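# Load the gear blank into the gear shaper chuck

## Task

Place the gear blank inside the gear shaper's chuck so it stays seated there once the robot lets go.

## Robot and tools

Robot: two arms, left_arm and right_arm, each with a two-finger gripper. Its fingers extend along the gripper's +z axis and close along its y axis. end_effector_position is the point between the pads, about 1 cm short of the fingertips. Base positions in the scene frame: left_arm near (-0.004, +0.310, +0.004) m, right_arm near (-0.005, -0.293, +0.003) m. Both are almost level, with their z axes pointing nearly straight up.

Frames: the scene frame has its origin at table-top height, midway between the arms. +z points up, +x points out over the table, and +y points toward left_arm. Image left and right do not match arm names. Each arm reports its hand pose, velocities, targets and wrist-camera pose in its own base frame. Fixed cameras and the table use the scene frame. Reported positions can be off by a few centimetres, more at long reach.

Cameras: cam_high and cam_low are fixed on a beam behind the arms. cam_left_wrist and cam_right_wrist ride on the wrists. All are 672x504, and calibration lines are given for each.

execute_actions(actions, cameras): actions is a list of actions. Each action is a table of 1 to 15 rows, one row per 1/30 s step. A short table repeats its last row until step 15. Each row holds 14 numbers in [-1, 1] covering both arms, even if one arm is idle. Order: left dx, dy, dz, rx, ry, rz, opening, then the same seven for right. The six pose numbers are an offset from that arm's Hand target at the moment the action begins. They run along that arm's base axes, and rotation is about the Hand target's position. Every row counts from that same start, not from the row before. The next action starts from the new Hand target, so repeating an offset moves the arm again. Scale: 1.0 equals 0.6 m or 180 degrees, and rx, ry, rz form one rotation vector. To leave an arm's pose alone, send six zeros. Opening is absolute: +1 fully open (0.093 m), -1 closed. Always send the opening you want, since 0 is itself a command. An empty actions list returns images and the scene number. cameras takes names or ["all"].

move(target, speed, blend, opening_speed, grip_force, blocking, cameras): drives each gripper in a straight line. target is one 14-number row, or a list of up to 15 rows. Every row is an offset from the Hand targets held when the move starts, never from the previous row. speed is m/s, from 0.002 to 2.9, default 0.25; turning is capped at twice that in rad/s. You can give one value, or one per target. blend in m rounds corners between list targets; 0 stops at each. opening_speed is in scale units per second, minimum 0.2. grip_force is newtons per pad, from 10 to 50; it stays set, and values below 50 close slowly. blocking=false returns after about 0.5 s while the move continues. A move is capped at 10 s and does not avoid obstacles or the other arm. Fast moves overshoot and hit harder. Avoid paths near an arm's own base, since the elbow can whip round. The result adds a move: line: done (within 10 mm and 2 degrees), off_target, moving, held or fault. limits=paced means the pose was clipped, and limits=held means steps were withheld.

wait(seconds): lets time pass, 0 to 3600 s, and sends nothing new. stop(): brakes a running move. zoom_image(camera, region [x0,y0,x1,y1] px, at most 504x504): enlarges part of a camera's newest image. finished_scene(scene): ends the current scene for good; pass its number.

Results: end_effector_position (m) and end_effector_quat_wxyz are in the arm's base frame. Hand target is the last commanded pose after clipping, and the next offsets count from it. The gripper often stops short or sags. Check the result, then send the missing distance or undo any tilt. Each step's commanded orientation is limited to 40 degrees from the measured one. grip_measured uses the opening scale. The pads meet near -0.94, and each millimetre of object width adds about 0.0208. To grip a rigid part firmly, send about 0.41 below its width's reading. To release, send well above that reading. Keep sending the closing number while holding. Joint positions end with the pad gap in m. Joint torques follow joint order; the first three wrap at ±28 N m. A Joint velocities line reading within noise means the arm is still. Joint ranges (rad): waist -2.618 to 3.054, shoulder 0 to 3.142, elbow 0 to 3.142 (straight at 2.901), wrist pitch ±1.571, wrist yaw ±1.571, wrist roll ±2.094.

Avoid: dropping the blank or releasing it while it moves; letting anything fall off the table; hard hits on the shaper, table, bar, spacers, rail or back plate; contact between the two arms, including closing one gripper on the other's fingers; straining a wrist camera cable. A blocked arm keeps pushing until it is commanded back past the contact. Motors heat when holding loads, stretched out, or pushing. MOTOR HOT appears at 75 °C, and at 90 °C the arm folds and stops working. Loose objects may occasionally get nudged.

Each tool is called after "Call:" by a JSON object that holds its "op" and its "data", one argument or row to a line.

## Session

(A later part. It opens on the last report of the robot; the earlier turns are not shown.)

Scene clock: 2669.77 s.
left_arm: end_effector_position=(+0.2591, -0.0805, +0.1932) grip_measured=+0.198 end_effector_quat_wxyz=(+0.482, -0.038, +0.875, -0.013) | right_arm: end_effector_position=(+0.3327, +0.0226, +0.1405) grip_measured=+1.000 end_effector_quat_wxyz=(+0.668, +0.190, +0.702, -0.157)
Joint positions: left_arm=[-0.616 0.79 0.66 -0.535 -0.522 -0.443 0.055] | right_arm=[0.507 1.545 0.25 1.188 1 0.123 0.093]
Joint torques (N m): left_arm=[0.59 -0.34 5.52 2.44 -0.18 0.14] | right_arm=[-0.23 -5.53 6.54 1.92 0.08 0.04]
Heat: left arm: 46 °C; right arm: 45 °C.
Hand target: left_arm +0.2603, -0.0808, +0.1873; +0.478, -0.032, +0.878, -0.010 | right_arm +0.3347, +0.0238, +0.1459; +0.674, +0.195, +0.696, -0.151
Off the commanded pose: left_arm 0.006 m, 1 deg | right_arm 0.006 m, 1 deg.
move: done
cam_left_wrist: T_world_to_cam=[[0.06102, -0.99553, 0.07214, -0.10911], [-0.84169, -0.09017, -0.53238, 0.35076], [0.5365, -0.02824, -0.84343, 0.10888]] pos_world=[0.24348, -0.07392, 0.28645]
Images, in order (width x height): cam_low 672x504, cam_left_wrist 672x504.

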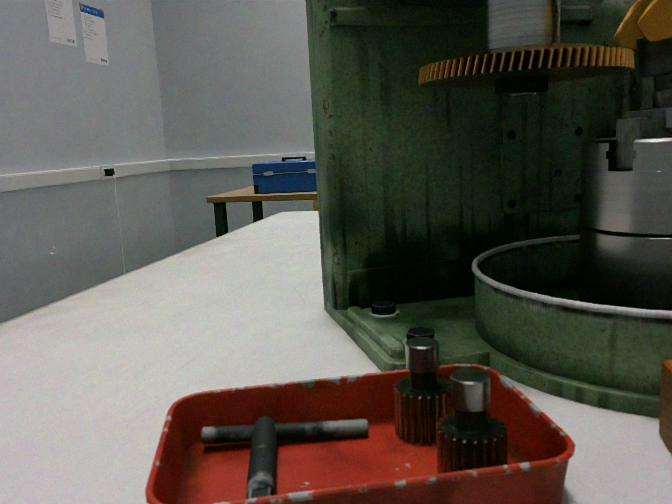

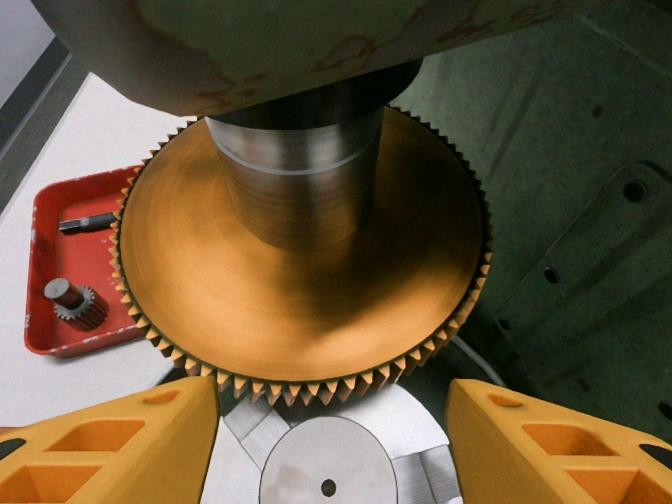

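Call:
{"op": "move", "data": {
  "target": [-0.0045,0.0017,-0.02,0,0,0,0.2,0,0,0,0,0,0,1],
  "speed": 0.03,
  "cameras": ["cam_left_wrist"]
}}

Call:
{"op": "zoom_image", "data": {
  "camera": "cam_left_wrist",
  "region": [200, 340, 470, 504]
}}

Scene clock: 2695.67 s.
left_arm: end_effector_position=(+0.2578, -0.0797, +0.1765) grip_measured=+0.198 end_effector_quat_wxyz=(+0.475, -0.035, +0.879, -0.008) | right_arm: end_effector_position=(+0.3327, +0.0226, +0.1405) grip_measured=+1.000 end_effector_quat_wxyz=(+0.668, +0.190, +0.702, -0.157)
Joint positions: left_arm=[-0.616 0.79 0.608 -0.502 -0.521 -0.443 0.055] | right_arm=[0.507 1.545 0.25 1.188 1 0.123 0.093]
Joint torques (N m): left_arm=[0.24 -1.87 5.57 2.39 -0.22 0.12] | right_arm=[-0.21 -5.52 6.52 1.91 0.08 0.04]
Heat: left arm: 46 °C; right arm: 45 °C.
Hand target: left_arm +0.2576, -0.0798, +0.1752; +0.478, -0.032, +0.878, -0.010 | right_arm +0.3347, +0.0238, +0.1459; +0.674, +0.195, +0.696, -0.151
Off the commanded pose: left_arm 0.001 m, 1 deg | right_arm 0.006 m, 1 deg.
move: done
cam_left_wrist: T_world_to_cam=[[0.06134, -0.99633, 0.05977, -0.10495], [-0.85041, -0.08352, -0.51944, 0.34135], [0.52253, -0.01897, -0.85241, 0.10148]] pos_world=[0.2437, -0.07413, 0.27009]

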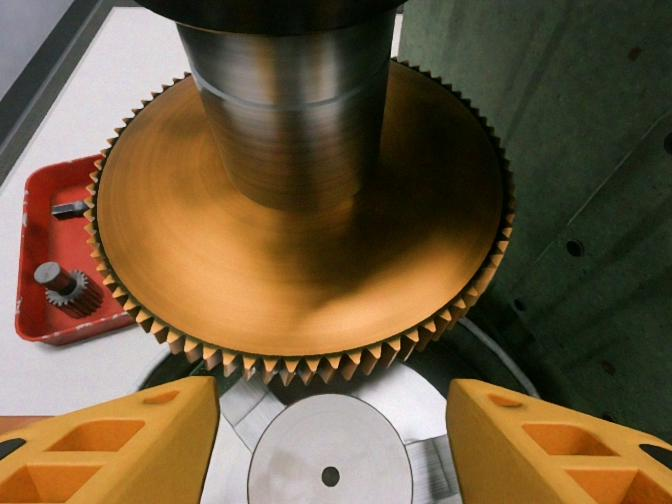

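Scaled by 1.867 from the camera's image (finer frame: 960x720).

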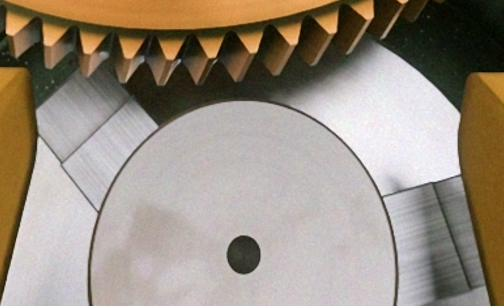

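Call:
{"op": "move", "data": {
  "target": [0,0,0,0,0,0,-0.8,0,0,0,0,0,0,1],
  "speed": 0.03,
  "opening_speed": 0.6
}}

Scene clock: 2722.43 s.
left_arm: end_effector_position=(+0.2578, -0.0799, +0.1766) grip_measured=-0.452 end_effector_quat_wxyz=(+0.475, -0.034, +0.879, -0.009) | right_arm: end_effector_position=(+0.3327, +0.0226, +0.1405) grip_measured=+1.000 end_effector_quat_wxyz=(+0.668, +0.190, +0.702, -0.157)
Joint positions: left_arm=[-0.616 0.79 0.608 -0.502 -0.52 -0.442 0.024] | right_arm=[0.507 1.545 0.25 1.188 1 0.123 0.093]
Joint torques (N m): left_arm=[0.23 -1.85 5.61 2.39 -0.23 0.11] | right_arm=[-0.21 -5.53 6.53 1.91 0.08 0.04]
Heat: left arm: 45 °C; right arm: 45 °C.
Hand target: left_arm +0.2576, -0.0798, +0.1752; +0.478, -0.032, +0.878, -0.010 | right_arm +0.3347, +0.0238, +0.1459; +0.674, +0.195, +0.696, -0.151
Off the commanded pose: left_arm 0.001 m, 0 deg | right_arm 0.006 m, 1 deg.
move: done

Call:
{"op": "move", "data": {
  "target": [
    [0.004,0,-0.004,0,0,0,-0.8,0,0,0,0,0,0,1],
    [0.005,0.0016,-0.004,0,-0.0006,0.0278,-0.8,0,0,0,0,0,0,1],
    [0.0045,-0.0016,-0.005,0,0.0006,-0.0278,-0.8,0,0,0,0,0,0,1],
    [0.005,0.0016,-0.005,0,-0.0006,0.0278,-0.8,0,0,0,0,0,0,1],
    [0.0045,-0.0016,-0.006,0,0.0006,-0.0278,-0.8,0,0,0,0,0,0,1],
    [0.005,0.0016,-0.006,0,-0.0006,0.0278,-0.8,0,0,0,0,0,0,1],
    [0.0045,-0.0016,-0.007,0,0.0006,-0.0278,-0.8,0,0,0,0,0,0,1],
    [0.005,0.0016,-0.007,0,-0.0006,0.0278,-0.8,0,0,0,0,0,0,1],
    [0.005,0,-0.007,0,0,0,-0.8,0,0,0,0,0,0,1]
  ],
  "speed": [0.03,0.06,0.1,0.1,0.1,0.1,0.1,0.1,0.1],
  "blend": 0.001
}}

Scene clock: 2739.33 s.
left_arm: end_effector_position=(+0.2598, -0.0785, +0.1758) grip_measured=-0.460 end_effector_quat_wxyz=(+0.482, -0.041, +0.875, -0.008) | right_arm: end_effector_position=(+0.3327, +0.0226, +0.1405) grip_measured=+1.000 end_effector_quat_wxyz=(+0.668, +0.190, +0.702, -0.157)
Joint positions: left_arm=[-0.612 0.788 0.593 -0.474 -0.529 -0.444 0.023] | right_arm=[0.507 1.545 0.25 1.188 1 0.123 0.093]
Joint torques (N m): left_arm=[0.91 -0.75 5.61 2.43 -0.04 0.19] | right_arm=[-0.23 -5.53 6.53 1.91 0.08 0.04]
Heat: left arm: 45 °C; right arm: 45 °C.
Hand target: left_arm +0.2607, -0.0797, +0.1710; +0.478, -0.032, +0.878, -0.010 | right_arm +0.3347, +0.0238, +0.1459; +0.674, +0.195, +0.696, -0.151
Off the commanded pose: left_arm 0.005 m, 1 deg | right_arm 0.006 m, 1 deg.
move: done

Call:
{"op": "execute_actions", "data": {
  "actions": [],
  "cameras": ["cam_left_wrist", "cam_low"]
}}

Call:
{"op": "zoom_image", "data": {
  "camera": "cam_left_wrist",
  "region": [200, 340, 470, 504]
}}

Call:
{"op": "zoom_image", "data": {
  "camera": "cam_low",
  "region": [602, 0, 672, 120]
}}

Scene clock: 2748.20 s.
left_arm: end_effector_position=(+0.2598, -0.0785, +0.1758) grip_measured=-0.460 end_effector_quat_wxyz=(+0.482, -0.041, +0.875, -0.008) | right_arm: end_effector_position=(+0.3327, +0.0226, +0.1405) grip_measured=+1.000 end_effector_quat_wxyz=(+0.668, +0.190, +0.702, -0.157)
Joint positions: left_arm=[-0.612 0.788 0.593 -0.474 -0.529 -0.444 0.023] | right_arm=[0.507 1.545 0.25 1.188 1 0.123 0.093]
Joint velocities: within noise
Joint torques (N m): left_arm=[1.01 -0.75 5.64 2.42 -0.06 0.17] | right_arm=[-0.2 -5.52 6.53 1.9 0.08 0.04]
Heat: left arm: 45 °C; right arm: 45 °C.
Hand target: left_arm +0.2607, -0.0797, +0.1711; +0.478, -0.032, +0.878, -0.010 | right_arm +0.3347, +0.0238, +0.1459; +0.674, +0.195, +0.696, -0.151
Tool commands: left_gripper/opening=-0.8 right_gripper/opening=+1.0
Off the commanded pose: left_arm 0.005 m, 1 deg | right_arm 0.006 m, 1 deg.
camera_calibration:
cam_left_wrist: T_world_to_cam=[[0.07104, -0.99528, 0.06617, -0.10747], [-0.84155, -0.09542, -0.53168, 0.34177], [0.53549, -0.01791, -0.84435, 0.09502]] pos_world=[0.24437, -0.07264, 0.26906]
Images, in order (width x height): cam_low 672x504, cam_left_wrist 672x504.

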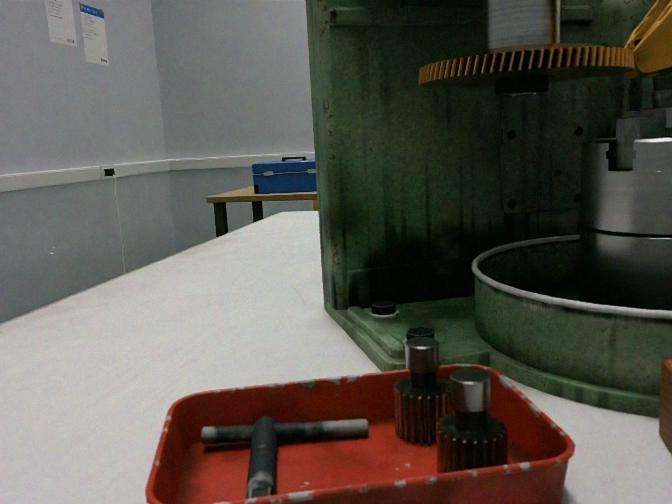

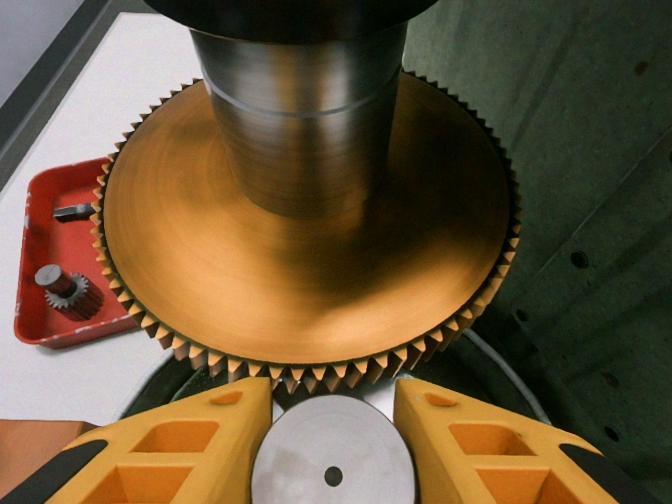

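Scaled by 1.867 from the camera's image (finer frame: 960x720).

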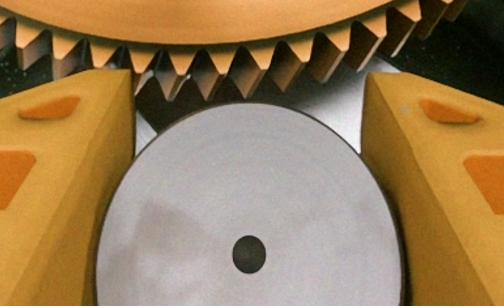

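Scaled by 4.200 from the camera's image (finer frame: 960x720).

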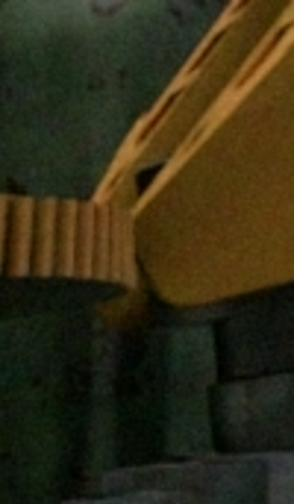

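Call:
{"op": "move", "data": {
  "target": [
    [-0.0035,-0.0007,0,0,-0.0006,0.0278,-0.8,0,0,0,0,0,0,1],
    [-0.004,-0.0039,0,0,0.0006,-0.0278,-0.8,0,0,0,0,0,0,1],
    [-0.0035,-0.0007,0,0,-0.0006,0.0278,-0.8,0,0,0,0,0,0,1],
    [-0.004,-0.0039,0,0,0.0006,-0.0278,-0.8,0,0,0,0,0,0,1],
    [-0.0035,-0.0007,-0.001,0,-0.0006,0.0278,-0.8,0,0,0,0,0,0,1],
    [-0.004,-0.0039,-0.001,0,0.0006,-0.0278,-0.8,0,0,0,0,0,0,1],
    [-0.0035,-0.0007,-0.002,0,-0.0006,0.0278,-0.8,0,0,0,0,0,0,1],
    [-0.0035,-0.0023,-0.002,0,0,0,-0.8,0,0,0,0,0,0,1]
  ],
  "speed": 0.1,
  "blend": 0.001
}}

Scene clock: 2775.97 s.
left_arm: end_effector_position=(+0.2594, -0.0784, +0.1766) grip_measured=-0.460 end_effector_quat_wxyz=(+0.486, -0.045, +0.873, -0.006) | right_arm: end_effector_position=(+0.3327, +0.0226, +0.1405) grip_measured=+1.000 end_effector_quat_wxyz=(+0.668, +0.190, +0.702, -0.157)
Joint positions: left_arm=[-0.625 0.786 0.588 -0.47 -0.552 -0.454 0.023] | right_arm=[0.507 1.545 0.25 1.188 1 0.123 0.093]
Joint torques (N m): left_arm=[0.72 -0.91 5.61 2.33 0.04 0.19] | right_arm=[-0.21 -5.53 6.54 1.91 0.08 0.03]
Heat: left arm: 45 °C; right arm: 45 °C.
Hand target: left_arm +0.2586, -0.0811, +0.1700; +0.478, -0.032, +0.878, -0.010 | right_arm +0.3347, +0.0238, +0.1459; +0.674, +0.195, +0.696, -0.151
Off the commanded pose: left_arm 0.007 m, 2 deg | right_arm 0.006 m, 1 deg.
move: done

Call:
{"op": "move", "data": {
  "target": [
    [-0.01,0,0,0,0,0,-0.8,0,0,0,0,0,0,1],
    [-0.01,0.005,0,0,0,0,-0.8,0,0,0,0,0,0,1],
    [-0.01,-0.005,0,0,0,0,-0.8,0,0,0,0,0,0,1],
    [-0.01,0.003,0,0,0,0,-0.8,0,0,0,0,0,0,1],
    [-0.01,0,0,0,0,0,-0.8,0,0,0,0,0,0,1]
  ],
  "speed": 0.02,
  "blend": 0.001
}}

Scene clock: 2815.23 s.
left_arm: end_effector_position=(+0.2579, -0.0799, +0.1772) grip_measured=-0.460 end_effector_quat_wxyz=(+0.490, -0.042, +0.871, -0.009) | right_arm: end_effector_position=(+0.3327, +0.0226, +0.1405) grip_measured=+1.000 end_effector_quat_wxyz=(+0.668, +0.190, +0.702, -0.157)
Joint positions: left_arm=[-0.636 0.775 0.582 -0.467 -0.556 -0.454 0.023] | right_arm=[0.507 1.545 0.25 1.188 1 0.123 0.093]
Joint torques (N m): left_arm=[-0.51 -1.88 5.78 1.97 -0.1 0.04] | right_arm=[-0.24 -5.52 6.52 1.91 0.08 0.04]
Heat: left arm: 46 °C; right arm: 45 °C.
Hand target: left_arm +0.2525, -0.0811, +0.1698; +0.478, -0.032, +0.878, -0.010 | right_arm +0.3347, +0.0238, +0.1459; +0.674, +0.195, +0.696, -0.151
Off the commanded pose: left_arm 0.009 m, 2 deg | right_arm 0.006 m, 1 deg.
move: done; blend cut to 0.0009 m at target 4

Call:
{"op": "execute_actions", "data": {
  "actions": [],
  "cameras": ["cam_left_wrist"]
}}

Scene clock: 2836.80 s.
left_arm: end_effector_position=(+0.2579, -0.0799, +0.1772) grip_measured=-0.460 end_effector_quat_wxyz=(+0.490, -0.042, +0.871, -0.009) | right_arm: end_effector_position=(+0.3327, +0.0226, +0.1405) grip_measured=+1.000 end_effector_quat_wxyz=(+0.668, +0.190, +0.702, -0.157)
Joint positions: left_arm=[-0.636 0.775 0.582 -0.467 -0.556 -0.454 0.023] | right_arm=[0.507 1.545 0.25 1.188 1 0.123 0.093]
Joint velocities: within noise
Joint torques (N m): left_arm=[-0.58 -1.89 5.86 1.97 -0.07 0.02] | right_arm=[-0.24 -5.5 6.53 1.91 0.08 0.04]
Heat: left arm: 46 °C; right arm: 45 °C.
Hand target: left_arm +0.2525, -0.0811, +0.1698; +0.478, -0.032, +0.878, -0.010 | right_arm +0.3347, +0.0238, +0.1459; +0.674, +0.195, +0.696, -0.151
Tool commands: left_gripper/opening=-0.8 right_gripper/opening=+1.0
Off the commanded pose: left_arm 0.009 m, 2 deg | right_arm 0.006 m, 1 deg.
camera_calibration:
cam_left_wrist: T_world_to_cam=[[0.07251, -0.99501, 0.06847, -0.10953], [-0.83155, -0.09822, -0.54669, 0.34057], [0.55069, -0.0173, -0.83453, 0.09171]] pos_world=[0.24064, -0.07395, 0.27022]
Images, in order (width x height): cam_left_wrist 672x504.

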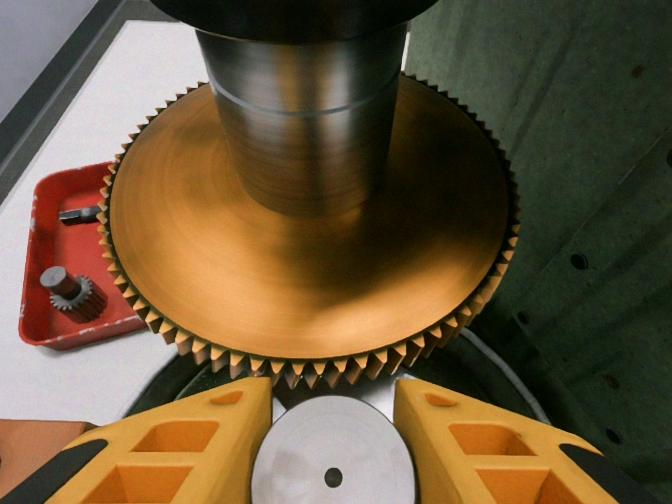

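Call:
{"op": "move", "data": {
  "target": [
    [-0.0033,0.005,-0.0017,0,0,0,-0.8,0,0,0,0,0,0,1.0],
    [-0.0033,-0.005,-0.0025,0,0,0,-0.8,0,0,0,0,0,0,1.0],
    [-0.005,0.005,-0.0033,0,0,0,-0.8,0,0,0,0,0,0,1.0],
    [-0.005,-0.005,-0.0033,0,0,0,-0.8,0,0,0,0,0,0,1.0],
    [-0.0067,0.0,-0.0042,-0.0006,0.011,-0.0008,-0.8,0,0,0,0,0,0,1.0],
    [-0.0067,0.005,-0.0042,0.0006,-0.011,0.0008,-0.8,0,0,0,0,0,0,1.0],
    [-0.0067,-0.005,-0.005,-0.0006,0.011,-0.0008,-0.8,0,0,0,0,0,0,1.0],
    [-0.0067,0.0,-0.005,0,0,0,-0.8,0,0,0,0,0,0,1.0]
  ],
  "speed": 0.04,
  "blend": 0.001
}}

Scene clock: 2848.77 s.
left_arm: end_effector_position=(+0.2544, -0.0802, +0.1783) grip_measured=-0.460 end_effector_quat_wxyz=(+0.493, -0.044, +0.869, -0.013) | right_arm: end_effector_position=(+0.3327, +0.0226, +0.1405) grip_measured=+1.000 end_effector_quat_wxyz=(+0.668, +0.190, +0.702, -0.157)
Joint positions: left_arm=[-0.651 0.755 0.576 -0.475 -0.566 -0.466 0.023] | right_arm=[0.507 1.545 0.25 1.188 1 0.123 0.093]
Joint torques (N m): left_arm=[-0.73 -1.33 5.14 1.98 -0.12 0.05] | right_arm=[-0.23 -5.53 6.5 1.91 0.08 0.03]
Heat: left arm: 46 °C; right arm: 45 °C.
Hand target: left_arm +0.2485, -0.0811, +0.1668; +0.478, -0.032, +0.878, -0.010 | right_arm +0.3347, +0.0238, +0.1459; +0.674, +0.195, +0.696, -0.151
Off the commanded pose: left_arm 0.013 m, 2 deg | right_arm 0.006 m, 1 deg.
move: off_target (left_arm)

Call:
{"op": "execute_actions", "data": {
  "actions": [],
  "cameras": ["cam_left_wrist", "cam_low"]
}}

Call:
{"op": "zoom_image", "data": {
  "camera": "cam_low",
  "region": [572, 0, 672, 120]
}}

Call:
{"op": "zoom_image", "data": {
  "camera": "cam_left_wrist",
  "region": [232, 384, 432, 504]
}}

Scene clock: 2860.70 s.
left_arm: end_effector_position=(+0.2544, -0.0802, +0.1783) grip_measured=-0.460 end_effector_quat_wxyz=(+0.493, -0.044, +0.869, -0.013) | right_arm: end_effector_position=(+0.3327, +0.0226, +0.1405) grip_measured=+1.000 end_effector_quat_wxyz=(+0.668, +0.190, +0.702, -0.157)
Joint positions: left_arm=[-0.651 0.755 0.576 -0.475 -0.566 -0.466 0.023] | right_arm=[0.507 1.545 0.25 1.188 1 0.123 0.093]
Joint velocities: within noise
Joint torques (N m): left_arm=[-0.79 -1.39 5.14 1.96 -0.14 0.04] | right_arm=[-0.23 -5.52 6.54 1.91 0.09 0.04]
Heat: left arm: 45 °C; right arm: 45 °C.
Hand target: left_arm +0.2485, -0.0811, +0.1668; +0.478, -0.032, +0.878, -0.010 | right_arm +0.3347, +0.0238, +0.1459; +0.674, +0.195, +0.696, -0.151
Tool commands: left_gripper/opening=-0.8 right_gripper/opening=+1.0
Off the commanded pose: left_arm 0.013 m, 2 deg | right_arm 0.006 m, 1 deg.
camera_calibration:
cam_left_wrist: T_world_to_cam=[[0.07106, -0.99445, 0.07766, -0.11089], [-0.8272, -0.10225, -0.55252, 0.33794], [0.55739, -0.02498, -0.82987, 0.0913]] pos_world=[0.23653, -0.07343, 0.2711]
Images, in order (width x height): cam_low 672x504, cam_left_wrist 672x504.

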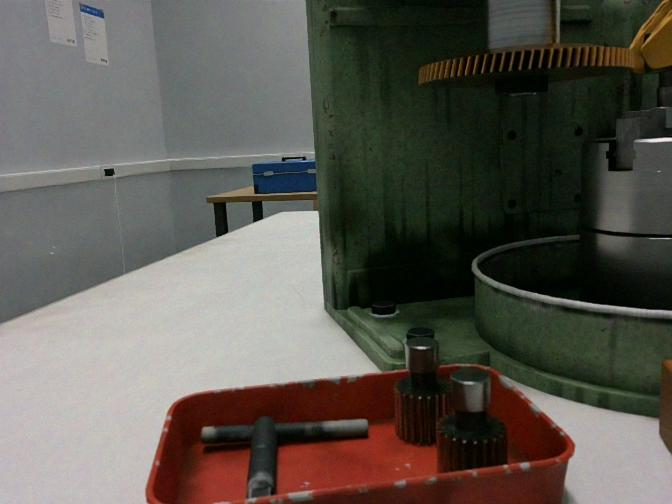

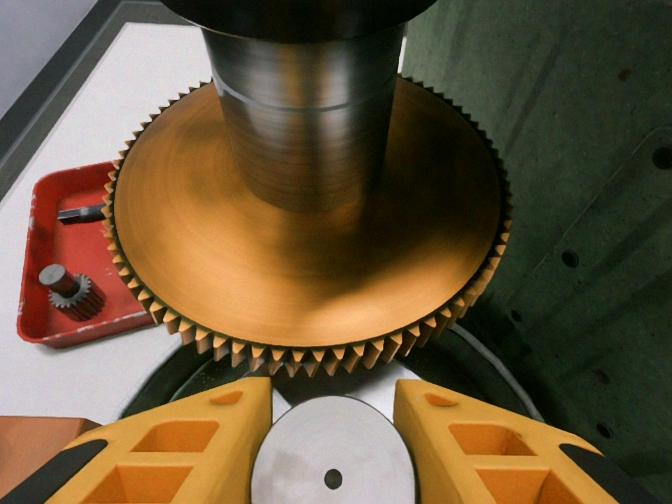

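Scaled by 4.200 from the camera's image (finer frame: 960x720).

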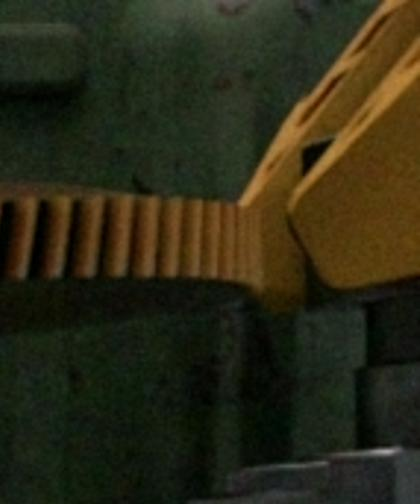

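Scaled by 2.520 from the camera's image (finer frame: 960x720).

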